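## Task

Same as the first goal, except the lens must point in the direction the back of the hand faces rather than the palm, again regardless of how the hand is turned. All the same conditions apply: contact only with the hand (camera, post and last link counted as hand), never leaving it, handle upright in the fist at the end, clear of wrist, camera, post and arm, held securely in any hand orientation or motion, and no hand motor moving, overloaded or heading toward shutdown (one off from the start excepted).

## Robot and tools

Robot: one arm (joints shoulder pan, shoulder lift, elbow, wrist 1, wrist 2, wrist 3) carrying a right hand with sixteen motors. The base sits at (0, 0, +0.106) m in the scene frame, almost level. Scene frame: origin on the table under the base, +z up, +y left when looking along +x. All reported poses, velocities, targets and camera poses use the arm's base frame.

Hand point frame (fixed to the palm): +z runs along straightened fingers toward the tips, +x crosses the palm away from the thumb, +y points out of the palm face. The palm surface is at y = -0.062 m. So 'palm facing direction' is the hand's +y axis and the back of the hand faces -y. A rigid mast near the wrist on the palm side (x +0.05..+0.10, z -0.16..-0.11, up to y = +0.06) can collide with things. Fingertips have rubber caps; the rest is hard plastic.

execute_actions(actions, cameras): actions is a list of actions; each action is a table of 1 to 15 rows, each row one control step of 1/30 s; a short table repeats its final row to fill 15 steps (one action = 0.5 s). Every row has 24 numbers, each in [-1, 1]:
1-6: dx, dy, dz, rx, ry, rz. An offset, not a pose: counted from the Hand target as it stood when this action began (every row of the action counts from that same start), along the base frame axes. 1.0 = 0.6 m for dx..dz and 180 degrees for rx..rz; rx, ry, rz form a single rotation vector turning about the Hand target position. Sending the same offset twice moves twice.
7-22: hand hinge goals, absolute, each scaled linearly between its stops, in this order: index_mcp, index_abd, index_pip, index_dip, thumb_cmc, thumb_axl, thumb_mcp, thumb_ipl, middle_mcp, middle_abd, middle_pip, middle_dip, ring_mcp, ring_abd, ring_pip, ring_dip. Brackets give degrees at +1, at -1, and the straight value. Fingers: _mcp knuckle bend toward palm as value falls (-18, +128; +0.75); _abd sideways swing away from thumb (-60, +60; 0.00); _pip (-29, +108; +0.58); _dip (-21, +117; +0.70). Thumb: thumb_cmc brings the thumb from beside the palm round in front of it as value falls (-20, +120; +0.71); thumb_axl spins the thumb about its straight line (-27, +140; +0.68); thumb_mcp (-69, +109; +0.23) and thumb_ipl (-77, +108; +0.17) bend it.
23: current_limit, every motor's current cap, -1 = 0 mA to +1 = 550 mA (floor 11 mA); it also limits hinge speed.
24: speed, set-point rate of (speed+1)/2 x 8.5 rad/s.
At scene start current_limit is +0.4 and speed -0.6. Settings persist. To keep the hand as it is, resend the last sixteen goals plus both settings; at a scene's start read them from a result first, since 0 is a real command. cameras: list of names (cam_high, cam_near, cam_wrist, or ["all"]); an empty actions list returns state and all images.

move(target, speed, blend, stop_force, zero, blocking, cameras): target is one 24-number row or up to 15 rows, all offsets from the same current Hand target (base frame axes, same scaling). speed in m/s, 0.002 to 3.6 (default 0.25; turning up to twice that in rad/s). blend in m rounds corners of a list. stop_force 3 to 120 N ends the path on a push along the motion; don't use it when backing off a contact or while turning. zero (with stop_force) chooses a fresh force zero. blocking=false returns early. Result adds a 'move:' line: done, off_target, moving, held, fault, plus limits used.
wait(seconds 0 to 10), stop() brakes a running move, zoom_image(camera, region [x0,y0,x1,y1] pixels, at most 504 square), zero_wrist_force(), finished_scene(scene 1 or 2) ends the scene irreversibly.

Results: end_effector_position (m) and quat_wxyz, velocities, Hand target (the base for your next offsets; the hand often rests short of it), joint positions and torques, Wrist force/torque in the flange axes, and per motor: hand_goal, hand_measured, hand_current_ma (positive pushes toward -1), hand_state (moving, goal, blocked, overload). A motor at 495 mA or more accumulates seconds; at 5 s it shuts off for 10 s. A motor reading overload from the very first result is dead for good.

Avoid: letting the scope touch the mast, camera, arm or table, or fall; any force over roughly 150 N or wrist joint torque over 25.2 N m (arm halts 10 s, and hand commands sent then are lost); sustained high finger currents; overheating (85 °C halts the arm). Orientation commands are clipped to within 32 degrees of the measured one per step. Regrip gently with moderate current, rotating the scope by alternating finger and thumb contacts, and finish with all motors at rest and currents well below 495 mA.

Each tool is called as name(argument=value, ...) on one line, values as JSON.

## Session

execute_actions(actions=[])

Scene clock: 0.00 s.
end_effector_position=(+0.4500, +0.1000, +0.5001) hand_goal=(+0.866, +0.024, -0.584, -0.786, -0.734, +0.822, -0.286, -0.922, +0.834, +0.000, -1.000, -0.260, +0.834, -0.012, -1.000, -0.264) hand_measured=(+0.912, +0.026, -0.534, -0.786, -0.756, +0.836, -0.280, -0.946, +0.818, -0.002, -0.932, -0.140, +0.824, -0.016, -0.930, -0.144) hand_current_ma=(+131, +1, +138, -1, -51, +35, +11, -75, -32, -1, +203, +385, -20, -5, +212, +385) hand_state=(blocked, goal, blocked, goal, blocked, goal, goal, blocked, goal, goal, blocked, blocked, goal, goal, blocked, blocked) hand_current_limit=0.40 hand_speed=-0.60 end_effector_quat_wxyz=(+0.707, +0.000, +0.707, +0.000)
Joint positions: [-0.58 -1.999 2.452 -3.594 -0.991 -1.571]
Joint velocities: within noise
Joint torques (N m): no reading
Wrist force (N): no reading
Wrist torque (N m): no reading
Wrist force, peak (N): no reading
Hand target: +0.4500, +0.1000, +0.5001; +0.707, +0.000, +0.707, +0.000

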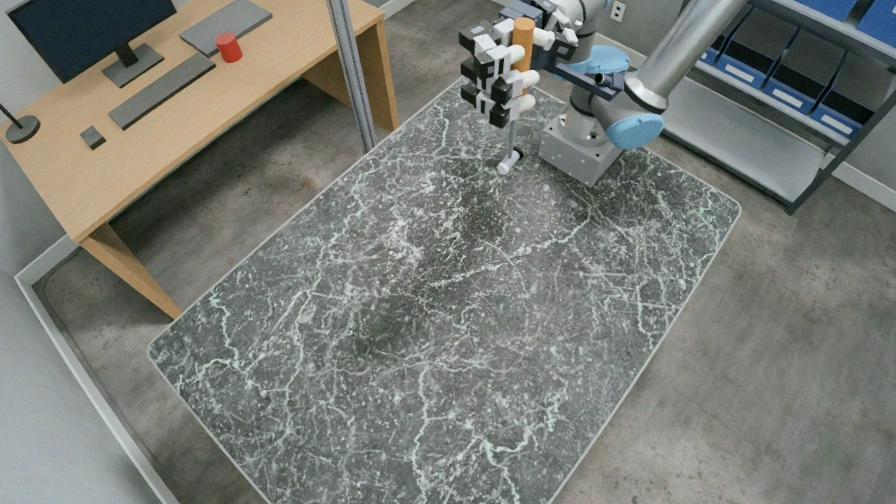

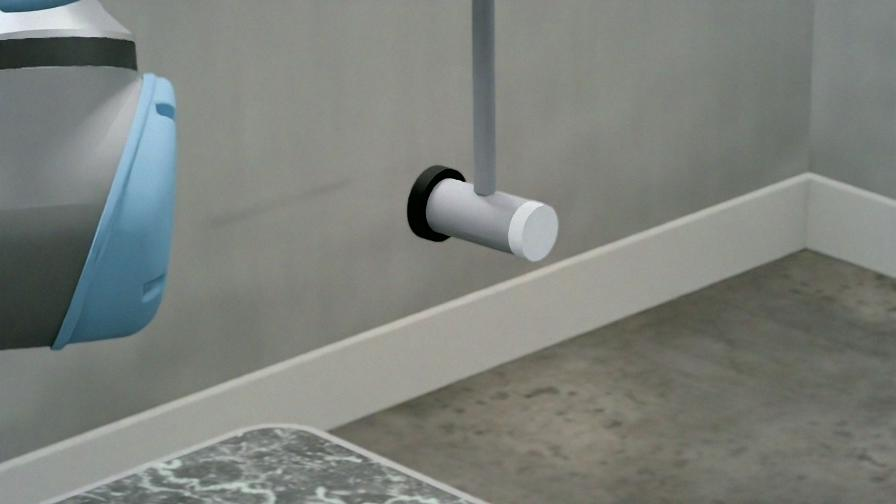

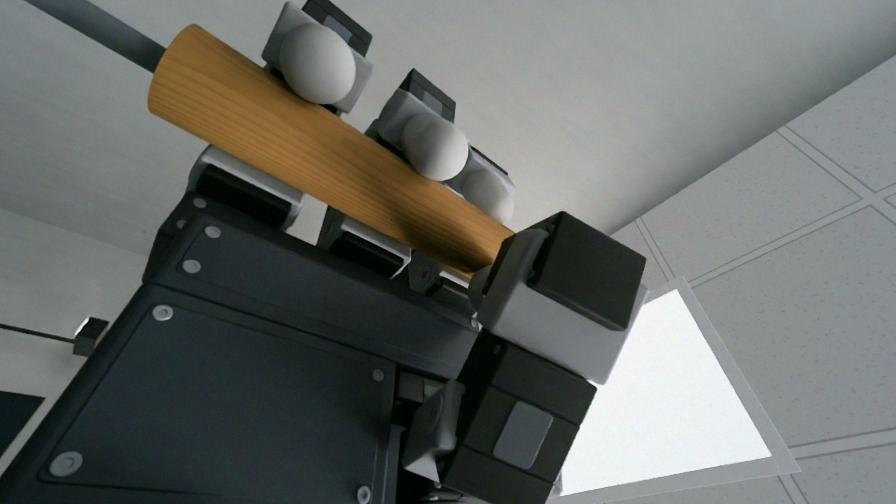

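execute_actions(actions=[[[0,0,0,0,0,0,0.866,0.024,-0.584,-0.786,-0.755,0.835,-0.2,-1,0.78,0,-1,-0.26,0.78,-0.012,-1,-0.26,0.5,-0.5]],[[0,0,0,0,0,0,0.88,0.024,-0.62,-0.2,-0.755,0.835,-0.2,-1,0.74,0,-1,-0.22,0.74,-0.012,-1,-0.22,0.5,-0.5]],[[0,0,0,0,0,0,0.75,0.024,-1,0.12,-0.755,0.835,-0.2,-1,0.72,0,-1,-0.19,0.72,-0.012,-1,-0.19,0.5,-0.5]],[[0,0,0,0,0,0,0.72,0.024,-1,-0.17,-0.755,0.835,-0.2,-1,0.72,0,-1,-0.19,0.72,-0.012,-1,-0.19,0.5,-0.5]]], cameras=["cam_near","cam_wrist"])

execute_actions(actions=[[[0,0,0,0,0,0,0.76,0.024,-0.9,-0.33,-0.755,0.835,-0.17,-1,0.76,0,-0.9,-0.33,0.76,-0.012,-0.9,-0.33,0.5,-0.5]],[[0,0,0,0,0,0,0.8,0.024,-0.8,-0.5,-0.755,0.835,-0.14,-1,0.8,0,-0.8,-0.5,0.8,-0.012,-0.8,-0.5,0.5,-0.5]],[[0,0,0,0,0,0,0.83,0.024,-0.7,-0.63,-0.755,0.835,-0.11,-1,0.83,0,-0.7,-0.63,0.83,-0.012,-0.7,-0.63,0.5,-0.5]],[[0,0,0,0,0,0,0.86,0.024,-0.59,-0.76,-0.755,0.835,-0.08,-1,0.86,0,-0.59,-0.76,0.86,-0.012,-0.59,-0.76,0.5,-0.5]]], cameras=["cam_near","cam_wrist"])

Scene clock: 14.47 s.
end_effector_position=(+0.4500, +0.1000, +0.5001) hand_goal=(+0.720, +0.024, -1.000, -0.170, -0.754, +0.836, -0.200, -1.000, +0.720, +0.000, -1.000, -0.190, +0.720, -0.012, -1.000, -0.190) hand_measured=(+0.710, +0.024, -0.954, -0.090, -0.760, +0.836, -0.202, -1.000, +0.728, +0.002, -0.930, -0.142, +0.722, -0.016, -0.926, -0.146) hand_current_ma=(-16, +1, +122, +255, -7, +0, -1, +0, +15, +1, +217, +134, +2, -3, +227, +119) hand_state=(goal, goal, blocked, blocked, goal, goal, goal, goal, goal, goal, blocked, blocked, goal, goal, blocked, blocked) hand_current_limit=0.50 hand_speed=-0.50 end_effector_quat_wxyz=(+0.707, +0.000, +0.707, +0.000)
Joint positions: [-0.58 -1.999 2.452 -3.594 -0.991 -1.571]
Joint torques (N m): [4.32 2.76 -22.1 -3 -0.15 -1.2]
Wrist force (N): [-0.2 0.0 0.0]
Wrist torque (N m): [-0.01 0.01 -0.04]
Wrist force, peak (N): [0.1 -0.5 0.0]
Hand target: +0.4500, +0.1000, +0.5001; +0.707, +0.000, +0.707, +0.000
Off the commanded pose: 0.000 m, 0 deg.
Step readings (end_effector_position):
0: (+0.4500, +0.1000, +0.5001)
1: (+0.4500, +0.1000, +0.5001)
2: (+0.4500, +0.1000, +0.5001)
4: (+0.4500, +0.1000, +0.5001)
8: (+0.4500, +0.1000, +0.5001)
15: (+0.4500, +0.1000, +0.5001)
16: (+0.4500, +0.1000, +0.5001)
17: (+0.4500, +0.1000, +0.5001)
19: (+0.4500, +0.1000, +0.5001)
23: (+0.4500, +0.1000, +0.5001)
30: (+0.4500, +0.1000, +0.5001)
31: (+0.4500, +0.1000, +0.5001)
32: (+0.4500, +0.1000, +0.5001)
34: (+0.4500, +0.1000, +0.5001)
38: (+0.4500, +0.1000, +0.5001)
45: (+0.4500, +0.1000, +0.5001)
46: (+0.4500, +0.1000, +0.5001)
47: (+0.4500, +0.1000, +0.5001)
49: (+0.4500, +0.1000, +0.5001)
53: (+0.4500, +0.1000, +0.5001)
60: (+0.4500, +0.1000, +0.5001)
Images, in order (width x height): cam_near 896x504, cam_wrist 896x504.

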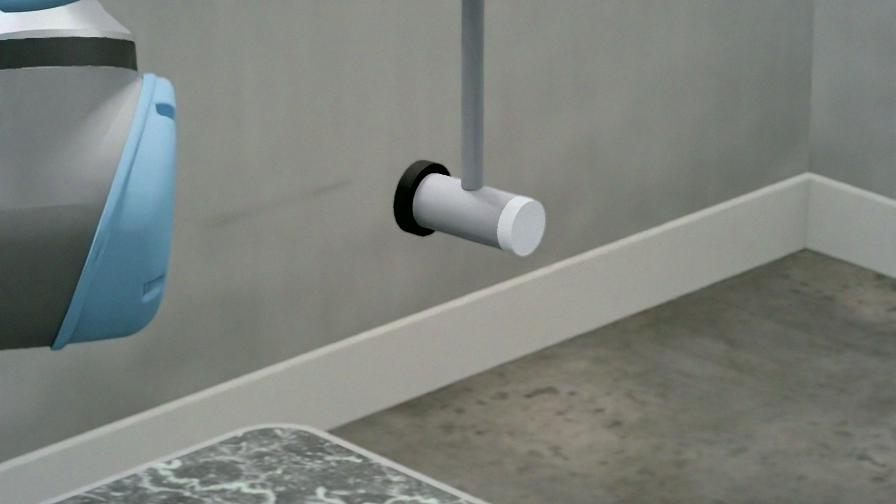

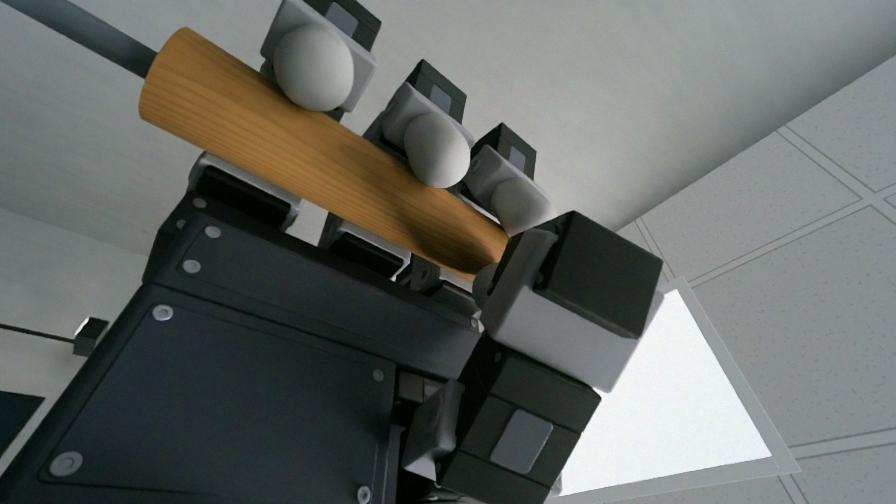

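Scene clock: 16.67 s.
end_effector_position=(+0.4500, +0.1000, +0.5001) hand_goal=(+0.860, +0.024, -0.590, -0.760, -0.754, +0.836, -0.080, -1.000, +0.860, +0.000, -0.590, -0.760, +0.860, -0.012, -0.590, -0.760) hand_measured=(+0.858, +0.030, -0.540, -0.578, -0.760, +0.836, -0.082, -1.000, +0.860, +0.006, -0.526, -0.610, +0.854, -0.014, -0.542, -0.602) hand_current_ma=(-2, +9, +136, +412, -7, +0, -1, +0, -1, +7, +193, +412, -11, -3, +133, +412) hand_state=(goal, goal, blocked, blocked, goal, goal, goal, goal, goal, goal, blocked, blocked, goal, goal, blocked, blocked) hand_current_limit=0.50 hand_speed=-0.50 end_effector_quat_wxyz=(+0.707, +0.000, +0.707, +0.000)
Joint positions: [-0.58 -1.999 2.452 -3.594 -0.991 -1.571]
Joint torques (N m): [4.02 3.07 -23.24 -2.92 -0.2 -1.45]
Wrist force (N): [-0.2 -0.1 0.2]
Wrist torque (N m): [-0.03 0.03 -0.02]
Wrist force, peak (N): [0.0 -0.4 -0.1]
Hand target: +0.4500, +0.1000, +0.5001; +0.707, +0.000, +0.707, +0.000
Off the commanded pose: 0.000 m, 0 deg.
Step readings (end_effector_position):
0: (+0.4500, +0.1000, +0.5001)
1: (+0.4500, +0.1000, +0.5001)
2: (+0.4500, +0.1000, +0.5001)
4: (+0.4500, +0.1000, +0.5001)
8: (+0.4500, +0.1000, +0.5001)
15: (+0.4500, +0.1000, +0.5001)
16: (+0.4500, +0.1000, +0.5001)
17: (+0.4500, +0.1000, +0.5001)
19: (+0.4500, +0.1000, +0.5001)
23: (+0.4500, +0.1000, +0.5001)
30: (+0.4500, +0.1000, +0.5001)
31: (+0.4500, +0.1000, +0.5001)
32: (+0.4500, +0.1000, +0.5001)
34: (+0.4500, +0.1000, +0.5001)
38: (+0.4500, +0.1000, +0.5001)
45: (+0.4500, +0.1000, +0.5001)
46: (+0.4500, +0.1000, +0.5001)
47: (+0.4500, +0.1000, +0.5001)
49: (+0.4500, +0.1000, +0.5001)
53: (+0.4500, +0.1000, +0.5001)
60: (+0.4500, +0.1000, +0.5001)
Images, in order (width x height): cam_near 896x504, cam_wrist 896x504.

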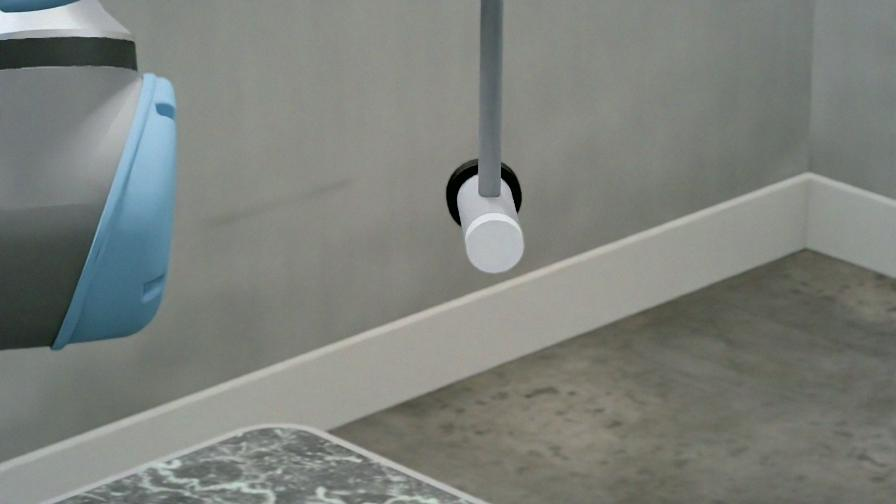

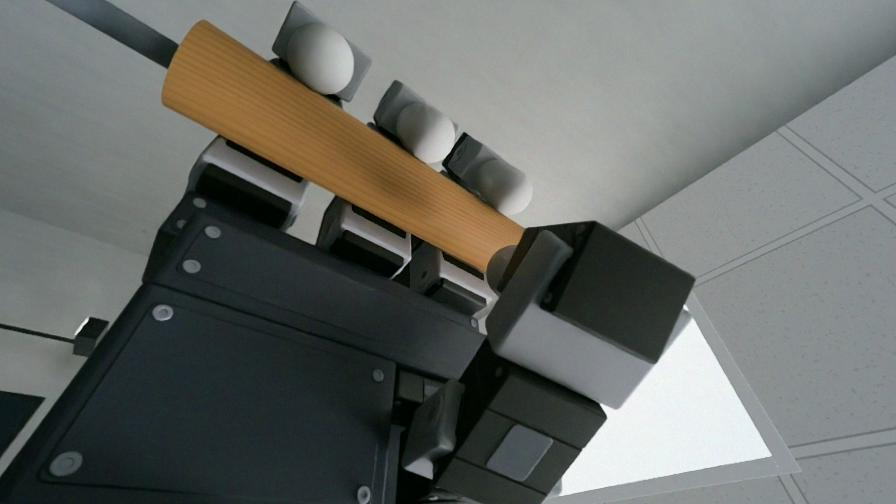

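execute_actions(actions=[[[0,0,0,0,0,0,0.875,0.024,-0.57,-0.8,-0.755,0.835,-0.36,-0.7,0.86,0,-0.59,-0.76,0.86,-0.012,-0.59,-0.76,0.5,-0.6]],[[0,0,0,0,0,0,0.875,0.024,-0.59,-0.83,-0.755,0.835,-0.42,-0.64,0.86,0,-0.59,-0.76,0.86,-0.012,-0.59,-0.76,0.5,-0.7]],[[0,0,0,0,0,0,0.875,0.024,-0.59,-0.83,-0.755,0.835,-0.42,-0.64,0.87,0,-0.6,-0.2,0.87,-0.012,-0.6,-0.2,0.5,-0.6]]], cameras=["cam_near","cam_wrist"])

execute_actions(actions=[[[0,0,0,0,0,0,0.875,0.024,-0.59,-0.83,-0.755,0.835,-0.42,-0.64,0.75,0,-1,0.12,0.75,-0.012,-1,0.12,0.5,-0.5]],[[0,0,0,0,0,0,0.875,0.024,-0.59,-0.83,-0.755,0.835,-0.42,-0.66,0.72,0,-1,-0.19,0.72,-0.012,-1,-0.19,0.5,-0.6]]], cameras=["cam_near","cam_wrist"])

Scene clock: 28.07 s.
end_effector_position=(+0.4500, +0.1000, +0.5001) hand_goal=(+0.876, +0.024, -0.590, -0.830, -0.754, +0.836, -0.420, -0.640, +0.870, +0.000, -0.600, -0.200, +0.870, -0.012, -0.600, -0.200) hand_measured=(+0.906, +0.030, -0.508, -0.610, -0.768, +0.840, -0.380, -0.678, +0.880, +0.000, -0.598, -0.202, +0.868, -0.020, -0.598, -0.202) hand_current_ma=(+74, +7, +265, +412, -26, +5, +140, -140, +19, +1, +3, -3, -3, -11, +3, -3) hand_state=(blocked, goal, blocked, blocked, goal, goal, blocked, blocked, goal, goal, goal, goal, goal, goal, goal, goal) hand_current_limit=0.50 hand_speed=-0.60 end_effector_quat_wxyz=(+0.707, +0.000, +0.707, +0.000)
Joint positions: [-0.58 -1.999 2.452 -3.594 -0.991 -1.571]
Joint torques (N m): [5.12 4.56 -21.66 -3.14 -0.35 -1.71]
Wrist force (N): [-0.1 -0.1 -0.2]
Wrist torque (N m): [0.01 0.03 0.00]
Wrist force, peak (N): [0.1 -0.4 -0.2]
Hand target: +0.4500, +0.1000, +0.5001; +0.707, +0.000, +0.707, +0.000
Off the commanded pose: 0.000 m, 0 deg.
Step readings (end_effector_position):
0: (+0.4500, +0.1000, +0.5001)
1: (+0.4500, +0.1000, +0.5001)
2: (+0.4500, +0.1000, +0.5001)
4: (+0.4500, +0.1000, +0.5001)
8: (+0.4500, +0.1000, +0.5001)
15: (+0.4500, +0.1000, +0.5001)
16: (+0.4500, +0.1000, +0.5001)
17: (+0.4500, +0.1000, +0.5001)
19: (+0.4500, +0.1000, +0.5001)
23: (+0.4500, +0.1000, +0.5001)
30: (+0.4500, +0.1000, +0.5001)
31: (+0.4500, +0.1000, +0.5001)
32: (+0.4500, +0.1000, +0.5001)
34: (+0.4500, +0.1000, +0.5001)
38: (+0.4500, +0.1000, +0.5001)
45: (+0.4500, +0.1000, +0.5001)
Images, in order (width x height): cam_near 896x504, cam_wrist 896x504.

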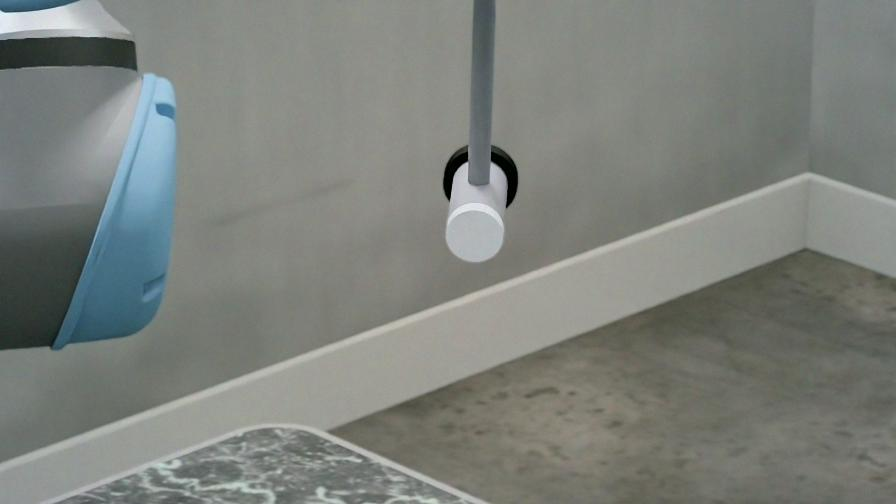

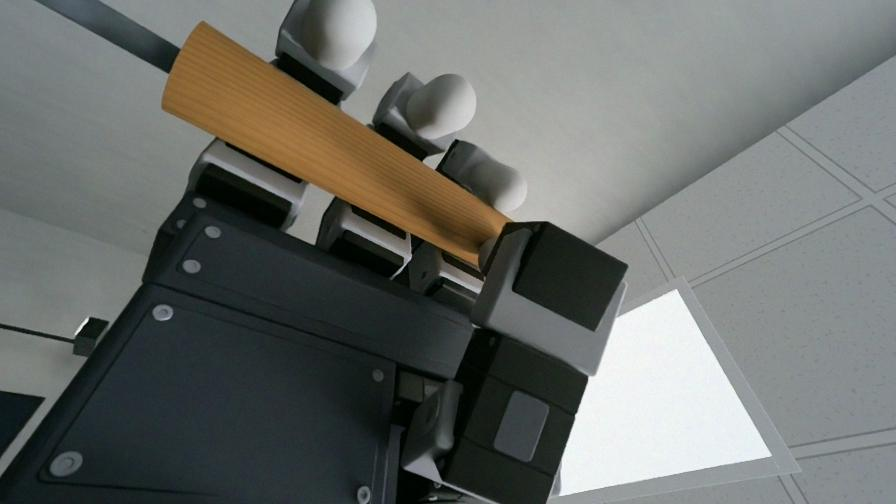

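Scene clock: 29.27 s.
end_effector_position=(+0.4500, +0.1000, +0.5001) hand_goal=(+0.876, +0.024, -0.590, -0.830, -0.754, +0.836, -0.420, -0.660, +0.720, +0.000, -1.000, -0.190, +0.720, -0.012, -1.000, -0.190) hand_measured=(+0.890, +0.030, -0.484, -0.610, -0.770, +0.848, -0.376, -0.668, +0.762, +0.006, -0.928, -0.042, +0.712, +0.002, -0.924, -0.086) hand_current_ma=(+31, +7, +366, +413, -31, +25, +163, -19, +121, +8, +223, +413, -14, +20, +239, +363) hand_state=(goal, goal, blocked, blocked, goal, goal, blocked, goal, blocked, goal, blocked, blocked, goal, goal, blocked, blocked) hand_current_limit=0.50 hand_speed=-0.60 end_effector_quat_wxyz=(+0.707, +0.000, +0.707, +0.000)
Joint positions: [-0.58 -1.999 2.452 -3.594 -0.991 -1.571]
Joint torques (N m): [6.71 3.78 -22.07 -2.93 -0.27 -1.83]
Wrist force (N): [0.3 0.0 0.1]
Wrist torque (N m): [-0.02 -0.04 0.01]
Wrist force, peak (N): [0.1 -0.6 0.2]
Hand target: +0.4500, +0.1000, +0.5001; +0.707, +0.000, +0.707, +0.000
Off the commanded pose: 0.000 m, 0 deg.
Step readings (end_effector_position):
0: (+0.4500, +0.1000, +0.5001)
1: (+0.4500, +0.1000, +0.5001)
2: (+0.4500, +0.1000, +0.5001)
4: (+0.4500, +0.1000, +0.5001)
8: (+0.4500, +0.1000, +0.5001)
15: (+0.4500, +0.1000, +0.5001)
16: (+0.4500, +0.1000, +0.5001)
17: (+0.4500, +0.1000, +0.5001)
19: (+0.4500, +0.1000, +0.5001)
23: (+0.4500, +0.1000, +0.5001)
30: (+0.4500, +0.1000, +0.5001)
Images, in order (width x height): cam_near 896x504, cam_wrist 896x504.

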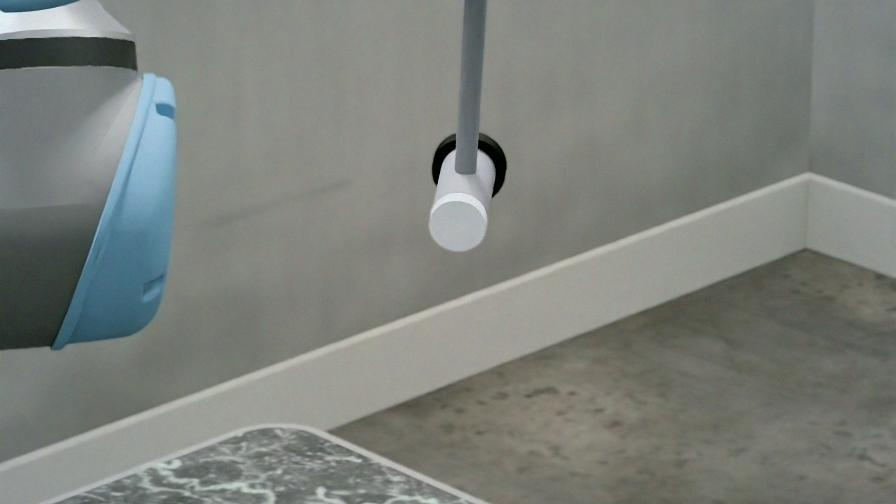

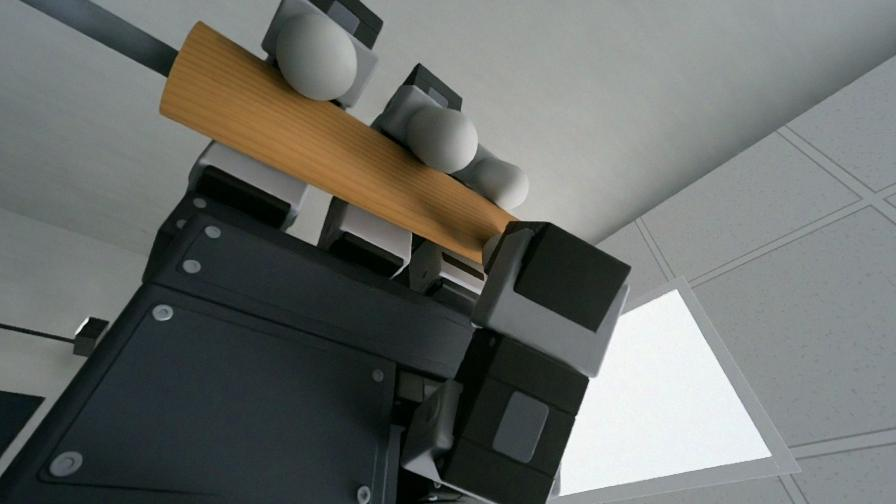

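execute_actions(actions=[[[0,0,0,0,0,0,0.875,0.024,-0.59,-0.83,-0.755,0.835,-0.28,-0.85,0.72,0,-1,-0.19,0.72,-0.012,-1,-0.19,0.5,-0.6]],[[0,0,0,0,0,0,0.88,0.024,-0.62,-0.2,-0.755,0.835,-0.28,-0.85,0.72,0,-1,-0.19,0.72,-0.012,-1,-0.19,0.5,-0.5]],[[0,0,0,0,0,0,0.75,0.024,-1,0.12,-0.755,0.835,-0.26,-0.9,0.72,0,-1,-0.19,0.72,-0.012,-1,-0.19,0.5,-0.5]],[[0,0,0,0,0,0,0.72,0.024,-1,-0.19,-0.755,0.835,-0.2,-1,0.72,0,-1,-0.19,0.72,-0.012,-1,-0.19,0.5,-0.5]]], cameras=["cam_near","cam_wrist"])

execute_actions(actions=[[[0,0,0,0,0,0,0.76,0.024,-0.9,-0.33,-0.755,0.835,-0.17,-1,0.76,0,-0.9,-0.33,0.76,-0.012,-0.9,-0.33,0.5,-0.5]],[[0,0,0,0,0,0,0.8,0.024,-0.8,-0.5,-0.755,0.835,-0.14,-1,0.8,0,-0.8,-0.5,0.8,-0.012,-0.8,-0.5,0.5,-0.5]]], cameras=["cam_near","cam_wrist"])

Scene clock: 39.43 s.
end_effector_position=(+0.4500, +0.1000, +0.5001) hand_goal=(+0.720, +0.024, -1.000, -0.190, -0.754, +0.836, -0.200, -1.000, +0.720, +0.000, -1.000, -0.190, +0.720, -0.012, -1.000, -0.190) hand_measured=(+0.716, +0.020, -0.918, -0.022, -0.766, +0.836, -0.202, -0.998, +0.720, +0.000, -0.912, -0.084, +0.722, +0.008, -0.924, -0.102) hand_current_ma=(-4, -6, +262, +412, -24, -1, -1, +3, +0, +0, +289, +368, +2, +36, +240, +292) hand_state=(goal, goal, blocked, blocked, goal, goal, goal, goal, goal, goal, blocked, blocked, goal, blocked, blocked, blocked) hand_current_limit=0.50 hand_speed=-0.50 end_effector_quat_wxyz=(+0.707, +0.000, +0.707, +0.000)
Joint positions: [-0.58 -1.999 2.452 -3.594 -0.991 -1.571]
Joint torques (N m): [8.52 6.04 -24.1 -2.92 -0.49 -1.46]
Wrist force (N): [-0.1 -0.2 -0.3]
Wrist torque (N m): [0.00 0.00 -0.03]
Wrist force, peak (N): [0.1 -0.4 0.1]
Hand target: +0.4500, +0.1000, +0.5001; +0.707, +0.000, +0.707, +0.000
Off the commanded pose: 0.000 m, 0 deg.
Step readings (end_effector_position):
0: (+0.4500, +0.1000, +0.5001)
1: (+0.4500, +0.1000, +0.5001)
2: (+0.4500, +0.1000, +0.5001)
4: (+0.4500, +0.1000, +0.5001)
8: (+0.4500, +0.1000, +0.5001)
15: (+0.4500, +0.1000, +0.5001)
16: (+0.4500, +0.1000, +0.5001)
17: (+0.4500, +0.1000, +0.5001)
19: (+0.4500, +0.1000, +0.5001)
23: (+0.4500, +0.1000, +0.5001)
30: (+0.4500, +0.1000, +0.5001)
31: (+0.4500, +0.1000, +0.5001)
32: (+0.4500, +0.1000, +0.5001)
34: (+0.4500, +0.1000, +0.5001)
38: (+0.4500, +0.1000, +0.5001)
45: (+0.4500, +0.1000, +0.5001)
46: (+0.4500, +0.1000, +0.5001)
47: (+0.4500, +0.1000, +0.5001)
49: (+0.4500, +0.1000, +0.5001)
53: (+0.4500, +0.1000, +0.5001)
60: (+0.4500, +0.1000, +0.5001)
Images, in order (width x height): cam_near 896x504, cam_wrist 896x504.

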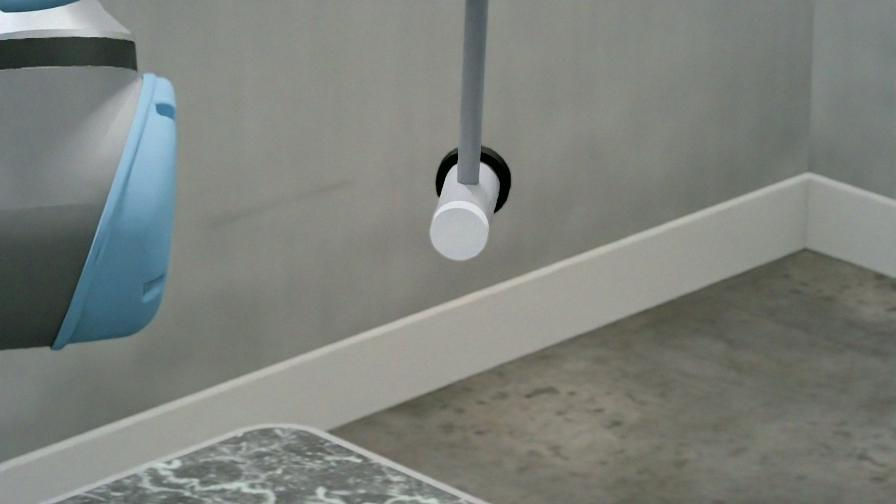

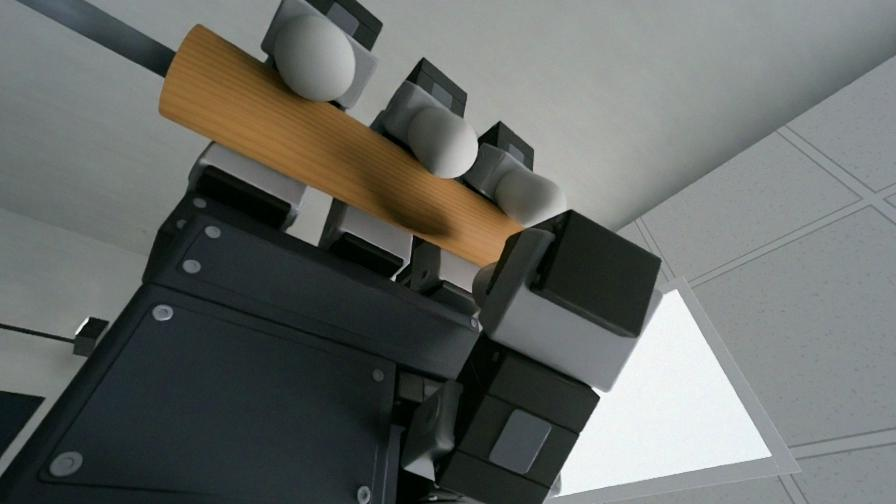

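Scene clock: 40.63 s.
end_effector_position=(+0.4500, +0.1000, +0.5001) hand_goal=(+0.800, +0.024, -0.800, -0.500, -0.754, +0.836, -0.140, -1.000, +0.800, +0.000, -0.800, -0.500, +0.800, -0.012, -0.800, -0.500) hand_measured=(+0.798, +0.028, -0.738, -0.280, -0.766, +0.836, -0.142, -0.998, +0.798, +0.002, -0.728, -0.332, +0.796, +0.008, -0.738, -0.350) hand_current_ma=(-2, +5, +186, +413, -24, -1, -1, +3, -2, +2, +222, +412, -6, +36, +185, +412) hand_state=(goal, goal, blocked, blocked, goal, goal, goal, goal, goal, goal, blocked, blocked, goal, blocked, blocked, blocked) hand_current_limit=0.50 hand_speed=-0.50 end_effector_quat_wxyz=(+0.707, +0.000, +0.707, +0.000)
Joint positions: [-0.58 -1.999 2.452 -3.594 -0.991 -1.571]
Joint torques (N m): [7.57 6.96 -22.65 -2.85 -0.36 -1.47]
Wrist force (N): [-0.2 -0.3 0.1]
Wrist torque (N m): [-0.05 0.02 -0.03]
Wrist force, peak (N): [-0.1 -0.1 -0.4]
Hand target: +0.4500, +0.1000, +0.5001; +0.707, +0.000, +0.707, +0.000
Off the commanded pose: 0.000 m, 0 deg.
Step readings (end_effector_position):
0: (+0.4500, +0.1000, +0.5001)
1: (+0.4500, +0.1000, +0.5001)
2: (+0.4500, +0.1000, +0.5001)
4: (+0.4500, +0.1000, +0.5001)
8: (+0.4500, +0.1000, +0.5001)
15: (+0.4500, +0.1000, +0.5001)
16: (+0.4500, +0.1000, +0.5001)
17: (+0.4500, +0.1000, +0.5001)
19: (+0.4500, +0.1000, +0.5001)
23: (+0.4500, +0.1000, +0.5001)
30: (+0.4500, +0.1000, +0.5001)
Images, in order (width x height): cam_near 896x504, cam_wrist 896x504.

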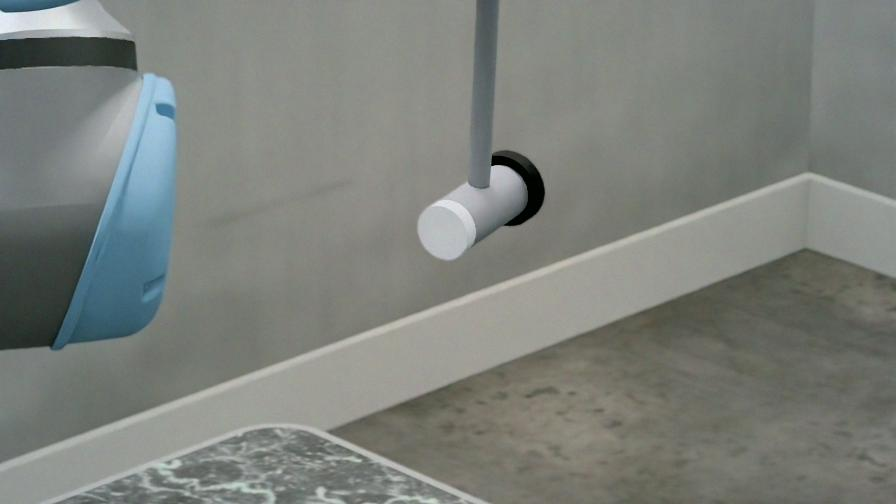

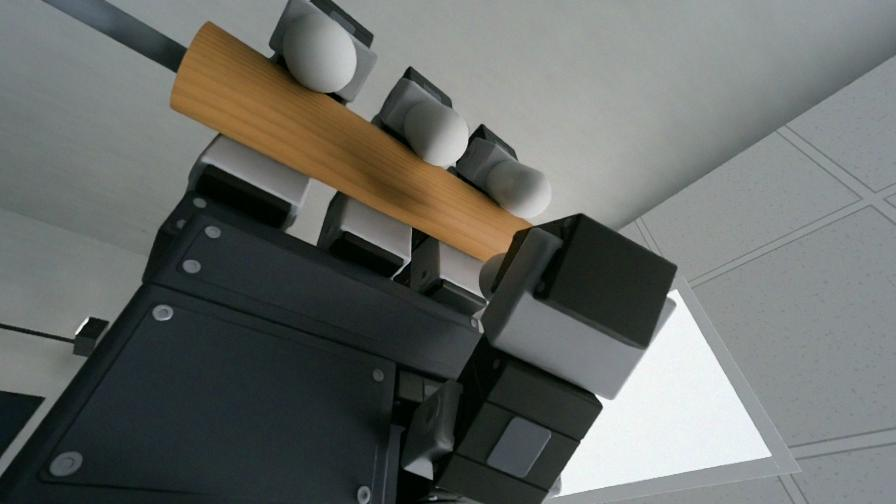

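execute_actions(actions=[[[0,0,0,0,0,0,0.825,0.024,-0.72,-0.61,-0.755,0.835,-0.14,-0.95,0.835,0,-0.68,-0.66,0.845,-0.012,-0.64,-0.71,0.5,-0.5]],[[0,0,0,0,0,0,0.825,0.024,-0.72,-0.61,-0.755,0.835,-0.3,-0.8,0.835,0,-0.68,-0.66,0.845,-0.012,-0.64,-0.71,0.5,-0.5]]], cameras=["cam_near","cam_wrist"])

Scene clock: 51.70 s.
end_effector_position=(+0.4500, +0.1000, +0.5001) hand_goal=(+0.826, +0.024, -0.720, -0.610, -0.754, +0.836, -0.300, -0.800, +0.836, +0.000, -0.680, -0.660, +0.846, -0.012, -0.640, -0.710) hand_measured=(+0.834, +0.028, -0.646, -0.392, -0.766, +0.836, -0.296, -0.802, +0.836, +0.002, -0.618, -0.452, +0.834, +0.000, -0.604, -0.490) hand_current_ma=(+16, +5, +232, +413, -24, -1, +7, -3, -1, +1, +183, +413, -25, +18, +93, +413) hand_state=(goal, goal, blocked, blocked, goal, goal, goal, goal, goal, goal, blocked, blocked, goal, goal, blocked, blocked) hand_current_limit=0.50 hand_speed=-0.50 end_effector_quat_wxyz=(+0.707, +0.000, +0.707, +0.000)
Joint positions: [-0.58 -1.999 2.452 -3.594 -0.991 -1.571]
Joint torques (N m): [7.95 7.58 -22.69 -2.87 -0.73 -1.48]
Wrist force (N): [0.1 -0.2 0.0]
Wrist torque (N m): [-0.03 0.00 0.01]
Wrist force, peak (N): [0.1 0.4 0.0]
Hand target: +0.4500, +0.1000, +0.5001; +0.707, +0.000, +0.707, +0.000
Off the commanded pose: 0.000 m, 0 deg.
Step readings (end_effector_position):
0: (+0.4500, +0.1000, +0.5001)
1: (+0.4500, +0.1000, +0.5001)
2: (+0.4500, +0.1000, +0.5001)
4: (+0.4500, +0.1000, +0.5001)
8: (+0.4500, +0.1000, +0.5001)
15: (+0.4500, +0.1000, +0.5001)
16: (+0.4500, +0.1000, +0.5001)
17: (+0.4500, +0.1000, +0.5001)
19: (+0.4500, +0.1000, +0.5001)
23: (+0.4500, +0.1000, +0.5001)
30: (+0.4500, +0.1000, +0.5001)
Images, in order (width x height): cam_near 896x504, cam_wrist 896x504.

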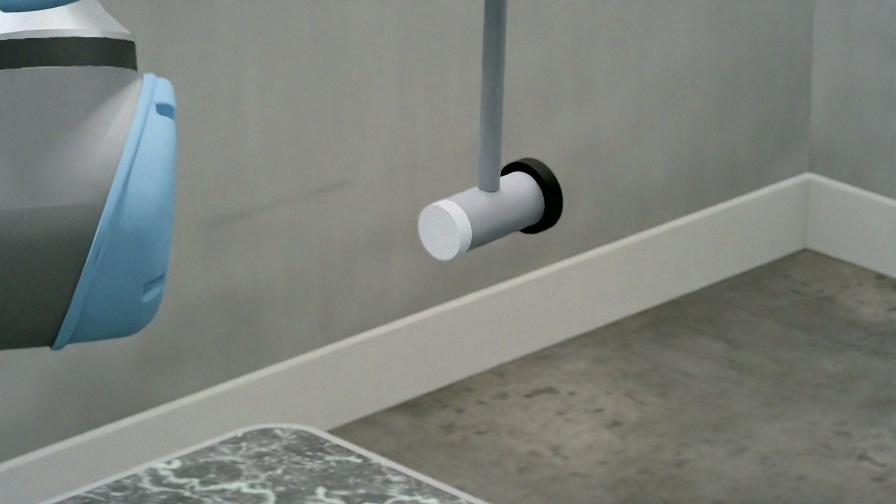

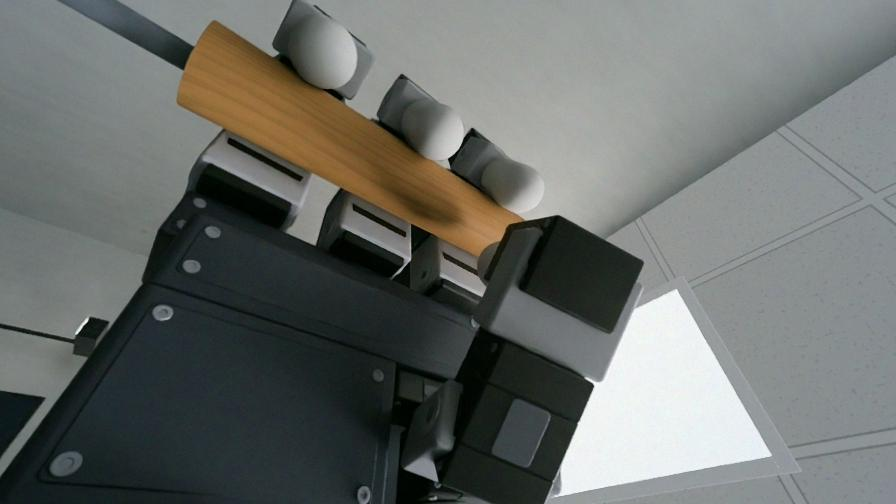

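execute_actions(actions=[[[0,0,0,0,0,0,0.835,0.024,-0.7,-0.65,-0.755,0.835,-0.3,-0.8,0.85,0,-0.625,-0.72,0.865,-0.012,-0.56,-0.8,0.5,-0.5]],[[0,0,0,0,0,0,0.835,0.024,-0.7,-0.65,-0.755,0.835,-0.36,-0.71,0.85,0,-0.625,-0.72,0.865,-0.012,-0.56,-0.8,0.5,-0.6]]], cameras=["cam_near","cam_wrist"])

Scene clock: 61.13 s.
end_effector_position=(+0.4500, +0.1000, +0.5001) hand_goal=(+0.836, +0.024, -0.700, -0.650, -0.754, +0.836, -0.360, -0.710, +0.850, +0.000, -0.624, -0.720, +0.866, -0.012, -0.560, -0.800) hand_measured=(+0.846, +0.028, -0.622, -0.424, -0.766, +0.836, -0.356, -0.712, +0.848, +0.000, -0.568, -0.504, +0.848, -0.004, -0.528, -0.558) hand_current_ma=(+20, +5, +245, +413, -24, -1, +7, -3, -3, +0, +161, +413, -40, +10, +77, +413) hand_state=(goal, goal, blocked, blocked, goal, goal, goal, goal, goal, goal, blocked, blocked, goal, goal, blocked, blocked) hand_current_limit=0.50 hand_speed=-0.60 end_effector_quat_wxyz=(+0.707, +0.000, +0.707, +0.000)
Joint positions: [-0.58 -1.999 2.452 -3.594 -0.991 -1.571]
Joint torques (N m): [8.33 7.13 -23.04 -2.65 -0.85 -1.45]
Wrist force (N): [0.2 0.2 0.0]
Wrist torque (N m): [0.03 0.01 0.03]
Wrist force, peak (N): [0.0 -0.3 -0.3]
Hand target: +0.4500, +0.1000, +0.5001; +0.707, +0.000, +0.707, +0.000
Off the commanded pose: 0.000 m, 0 deg.
Step readings (end_effector_position):
0: (+0.4500, +0.1000, +0.5001)
1: (+0.4500, +0.1000, +0.5001)
2: (+0.4500, +0.1000, +0.5001)
4: (+0.4500, +0.1000, +0.5001)
8: (+0.4500, +0.1000, +0.5001)
15: (+0.4500, +0.1000, +0.5001)
16: (+0.4500, +0.1000, +0.5001)
17: (+0.4500, +0.1000, +0.5001)
19: (+0.4500, +0.1000, +0.5001)
23: (+0.4500, +0.1000, +0.5001)
30: (+0.4500, +0.1000, +0.5001)
Images, in order (width x height): cam_near 896x504, cam_wrist 896x504.

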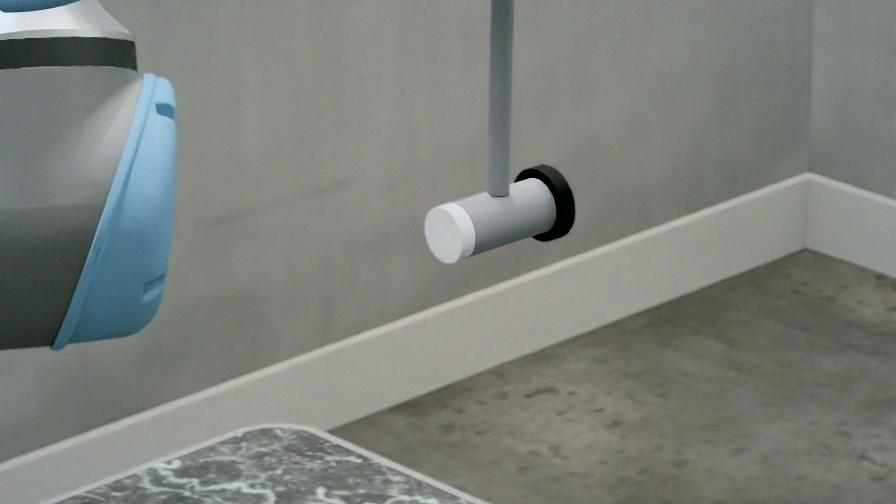

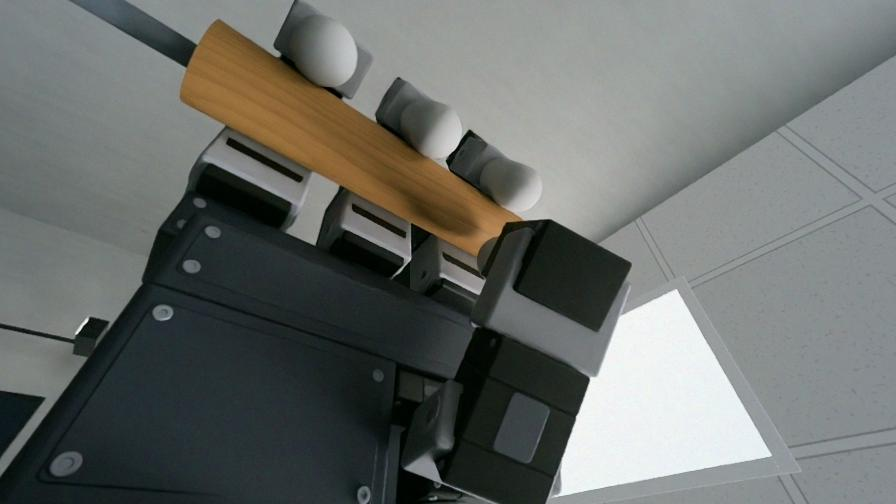

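execute_actions(actions=[[[0,0,0,0,0,0,0.835,0.024,-0.71,-0.67,-0.755,0.835,-0.42,-0.64,0.85,0,-0.64,-0.73,0.865,-0.012,-0.575,-0.81,0.55,-0.7]],[[0,0,0,0,0,0,0.835,0.024,-0.72,-0.68,-0.755,0.835,-0.44,-0.61,0.85,0,-0.65,-0.74,0.865,-0.012,-0.59,-0.82,0.7,-0.7]],[[0,0,0,0,0,0,0.835,0.024,-0.72,-0.68,-0.755,0.835,-0.44,-0.61,0.85,0,-0.65,-0.74,0.865,-0.012,-0.59,-0.82,0.7,-0.7]]], cameras=["cam_near","cam_wrist"])

Scene clock: 70.93 s.
end_effector_position=(+0.4500, +0.1000, +0.5001) hand_goal=(+0.836, +0.024, -0.720, -0.680, -0.754, +0.836, -0.440, -0.610, +0.850, +0.000, -0.650, -0.740, +0.866, -0.012, -0.590, -0.820) hand_measured=(+0.846, +0.028, -0.622, -0.426, -0.766, +0.834, -0.436, -0.612, +0.848, +0.000, -0.568, -0.506, +0.848, -0.004, -0.528, -0.560) hand_current_ma=(+20, +5, +331, +468, -22, -1, +7, -3, -3, +0, +264, +468, -40, +10, +183, +468) hand_state=(goal, goal, blocked, blocked, goal, goal, goal, goal, goal, goal, blocked, blocked, goal, goal, blocked, blocked) hand_current_limit=0.70 hand_speed=-0.70 end_effector_quat_wxyz=(+0.707, +0.000, +0.707, +0.000)
Joint positions: [-0.58 -1.999 2.452 -3.594 -0.991 -1.571]
Joint torques (N m): [8.58 6.82 -24.07 -2.91 -0.76 -1.03]
Wrist force (N): [-0.1 0.1 -0.1]
Wrist torque (N m): [0.02 0.04 0.00]
Wrist force, peak (N): [0.3 -0.3 -0.2]
Hand target: +0.4500, +0.1000, +0.5001; +0.707, +0.000, +0.707, +0.000
Off the commanded pose: 0.000 m, 0 deg.
Step readings (end_effector_position):
0: (+0.4500, +0.1000, +0.5001)
1: (+0.4500, +0.1000, +0.5001)
2: (+0.4500, +0.1000, +0.5001)
4: (+0.4500, +0.1000, +0.5001)
8: (+0.4500, +0.1000, +0.5001)
15: (+0.4500, +0.1000, +0.5001)
16: (+0.4500, +0.1000, +0.5001)
17: (+0.4500, +0.1000, +0.5001)
19: (+0.4500, +0.1000, +0.5001)
23: (+0.4500, +0.1000, +0.5001)
30: (+0.4500, +0.1000, +0.5001)
31: (+0.4500, +0.1000, +0.5001)
32: (+0.4500, +0.1000, +0.5001)
34: (+0.4500, +0.1000, +0.5001)
38: (+0.4500, +0.1000, +0.5001)
45: (+0.4500, +0.1000, +0.5001)
Images, in order (width x height): cam_near 896x504, cam_wrist 896x504.

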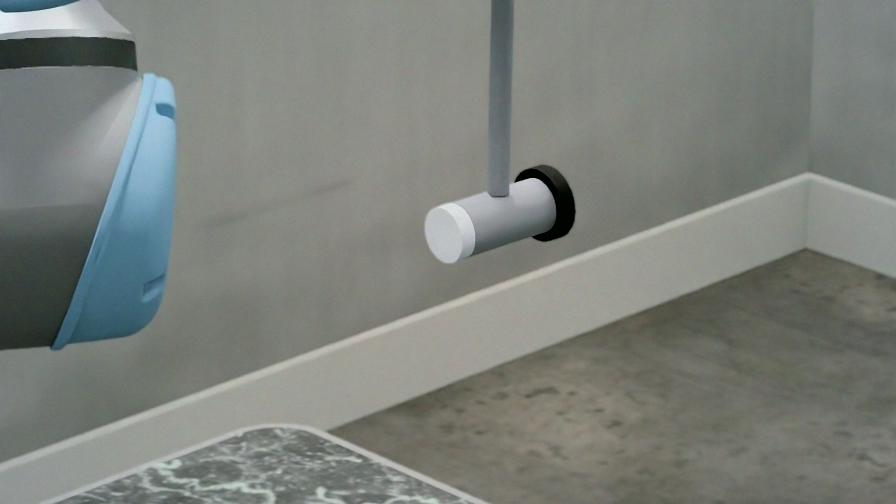

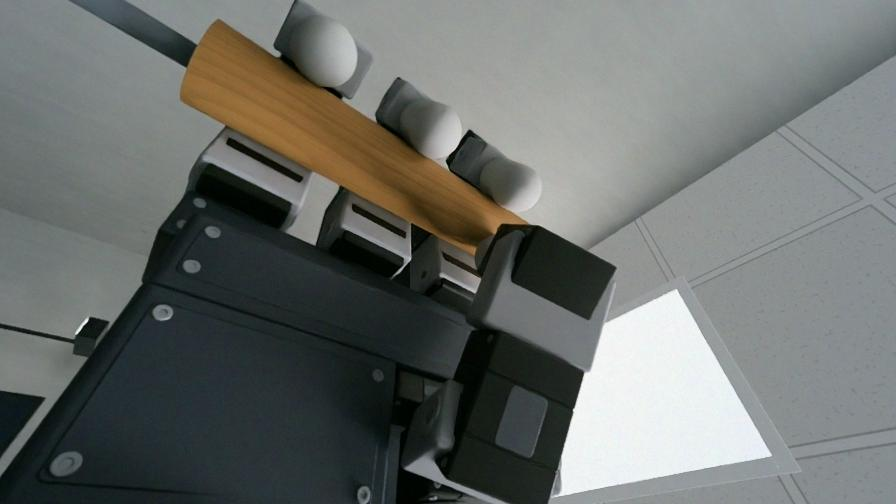

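execute_actions(actions=[[[0,0,0,0,0,0,0.835,0.024,-0.72,-0.68,-0.755,0.835,-0.47,-0.57,0.85,0,-0.65,-0.74,0.865,-0.012,-0.59,-0.82,0.7,-0.8]],[[0,0,0,0,0,0,0.835,0.024,-0.72,-0.68,-0.755,0.835,-0.5,-0.53,0.85,0,-0.65,-0.74,0.865,-0.012,-0.59,-0.82,0.7,-0.8]]], cameras=["cam_near","cam_wrist"])

Scene clock: 76.90 s.
end_effector_position=(+0.4500, +0.1000, +0.5001) hand_goal=(+0.836, +0.024, -0.720, -0.680, -0.754, +0.836, -0.500, -0.530, +0.850, +0.000, -0.650, -0.740, +0.866, -0.012, -0.590, -0.820) hand_measured=(+0.860, +0.028, -0.622, -0.426, -0.766, +0.834, -0.472, -0.568, +0.858, -0.002, -0.568, -0.506, +0.856, -0.006, -0.528, -0.560) hand_current_ma=(+57, +5, +331, +468, -23, -3, +94, -143, +15, -1, +264, +468, -17, +8, +183, +468) hand_state=(blocked, goal, blocked, blocked, goal, goal, blocked, blocked, goal, goal, blocked, blocked, goal, goal, blocked, blocked) hand_current_limit=0.70 hand_speed=-0.80 end_effector_quat_wxyz=(+0.707, +0.000, +0.707, +0.000)
Joint positions: [-0.58 -1.999 2.452 -3.594 -0.991 -1.571]
Joint torques (N m): [9.01 8.01 -24.48 -2.71 -0.7 -1.16]
Wrist force (N): [-0.1 -0.1 -0.1]
Wrist torque (N m): [-0.01 0.05 0.00]
Wrist force, peak (N): [0.2 -0.3 -0.3]
Hand target: +0.4500, +0.1000, +0.5001; +0.707, +0.000, +0.707, +0.000
Off the commanded pose: 0.000 m, 0 deg.
Step readings (end_effector_position):
0: (+0.4500, +0.1000, +0.5001)
1: (+0.4500, +0.1000, +0.5001)
2: (+0.4500, +0.1000, +0.5001)
4: (+0.4500, +0.1000, +0.5001)
8: (+0.4500, +0.1000, +0.5001)
15: (+0.4500, +0.1000, +0.5001)
16: (+0.4500, +0.1000, +0.5001)
17: (+0.4500, +0.1000, +0.5001)
19: (+0.4500, +0.1000, +0.5001)
23: (+0.4500, +0.1000, +0.5001)
30: (+0.4500, +0.1000, +0.5001)
Images, in order (width x height): cam_near 896x504, cam_wrist 896x504.

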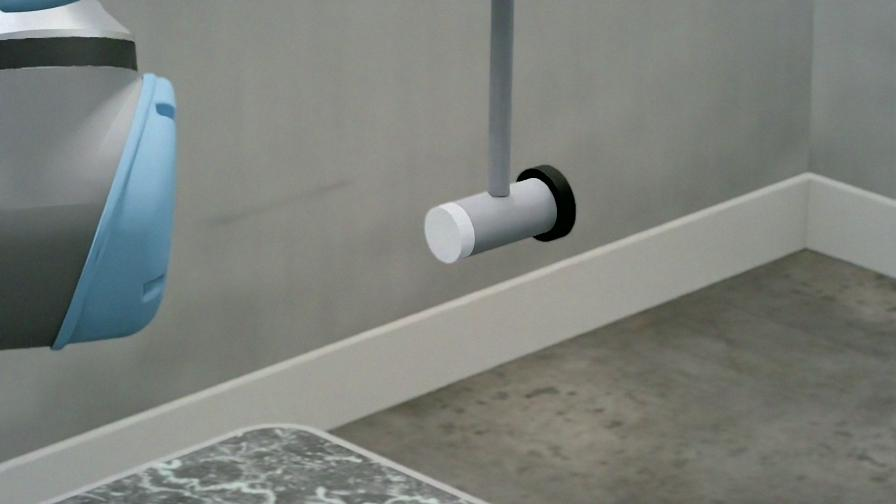

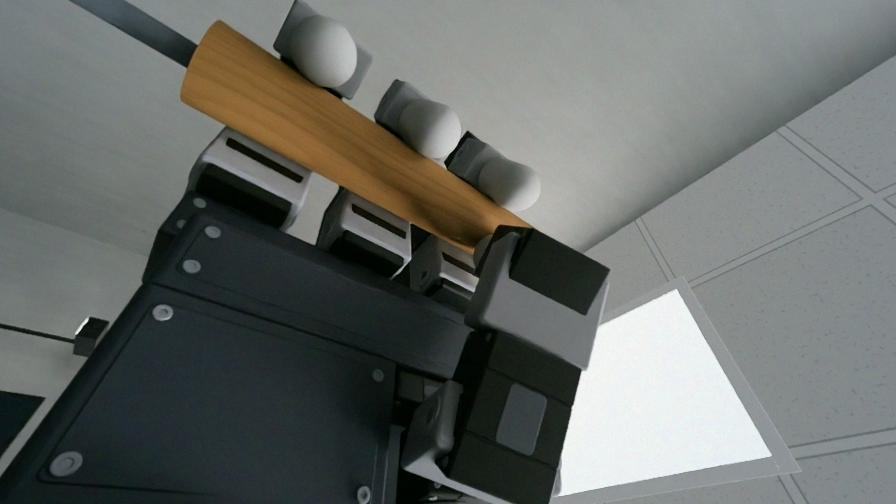

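execute_actions(actions=[[[0,0,0,0,0,0,0.835,0.024,-0.72,-0.68,-0.755,0.835,-0.515,-0.505,0.85,0,-0.65,-0.74,0.865,-0.012,-0.59,-0.82,0.7,-0.8]],[[0,0,0,0,0,0,0.835,0.024,-0.72,-0.68,-0.755,0.835,-0.515,-0.505,0.85,0,-0.65,-0.74,0.865,-0.012,-0.59,-0.82,0.7,-0.8]]], cameras=["cam_near"])

Scene clock: 82.83 s.
end_effector_position=(+0.4500, +0.1000, +0.5001) hand_goal=(+0.836, +0.024, -0.720, -0.680, -0.754, +0.836, -0.514, -0.504, +0.850, +0.000, -0.650, -0.740, +0.866, -0.012, -0.590, -0.820) hand_measured=(+0.866, +0.028, -0.622, -0.428, -0.768, +0.834, -0.480, -0.556, +0.862, -0.002, -0.568, -0.506, +0.858, -0.008, -0.528, -0.562) hand_current_ma=(+78, +5, +334, +468, -28, -3, +118, -214, +26, -2, +264, +468, -14, +5, +183, +468) hand_state=(blocked, goal, blocked, blocked, goal, goal, blocked, blocked, goal, goal, blocked, blocked, goal, goal, blocked, blocked) hand_current_limit=0.70 hand_speed=-0.80 end_effector_quat_wxyz=(+0.707, +0.000, +0.707, +0.000)
Joint positions: [-0.58 -1.999 2.452 -3.594 -0.991 -1.571]
Joint torques (N m): [7.85 5.89 -23.19 -2.87 -0.9 -0.91]
Wrist force (N): [0.1 0.0 -0.2]
Wrist torque (N m): [0.01 0.02 0.02]
Wrist force, peak (N): [-0.1 -0.3 -0.3]
Hand target: +0.4500, +0.1000, +0.5001; +0.707, +0.000, +0.707, +0.000
Off the commanded pose: 0.000 m, 0 deg.
Step readings (end_effector_position):
0: (+0.4500, +0.1000, +0.5001)
1: (+0.4500, +0.1000, +0.5001)
2: (+0.4500, +0.1000, +0.5001)
4: (+0.4500, +0.1000, +0.5001)
8: (+0.4500, +0.1000, +0.5001)
15: (+0.4500, +0.1000, +0.5001)
16: (+0.4500, +0.1000, +0.5001)
17: (+0.4500, +0.1000, +0.5001)
19: (+0.4500, +0.1000, +0.5001)
23: (+0.4500, +0.1000, +0.5001)
30: (+0.4500, +0.1000, +0.5001)
Images, in order (width x height): cam_near 896x504.

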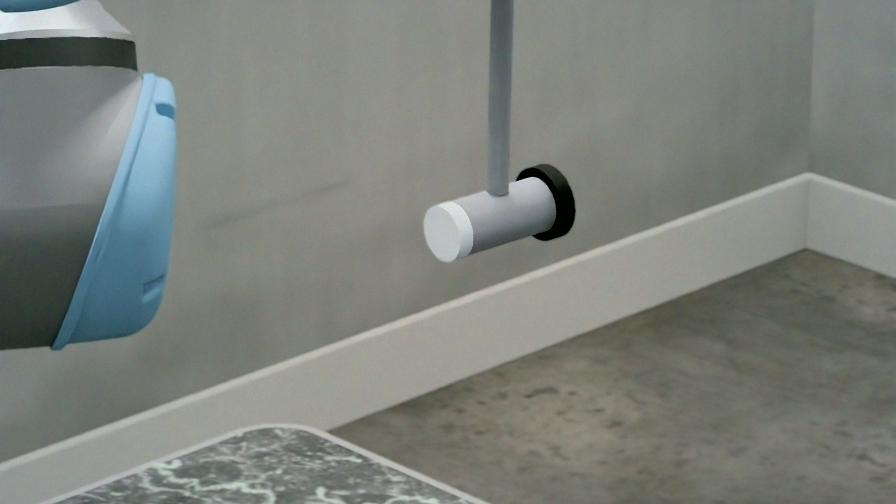

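finished_scene(scene=2)

The scene is finished: the task was done.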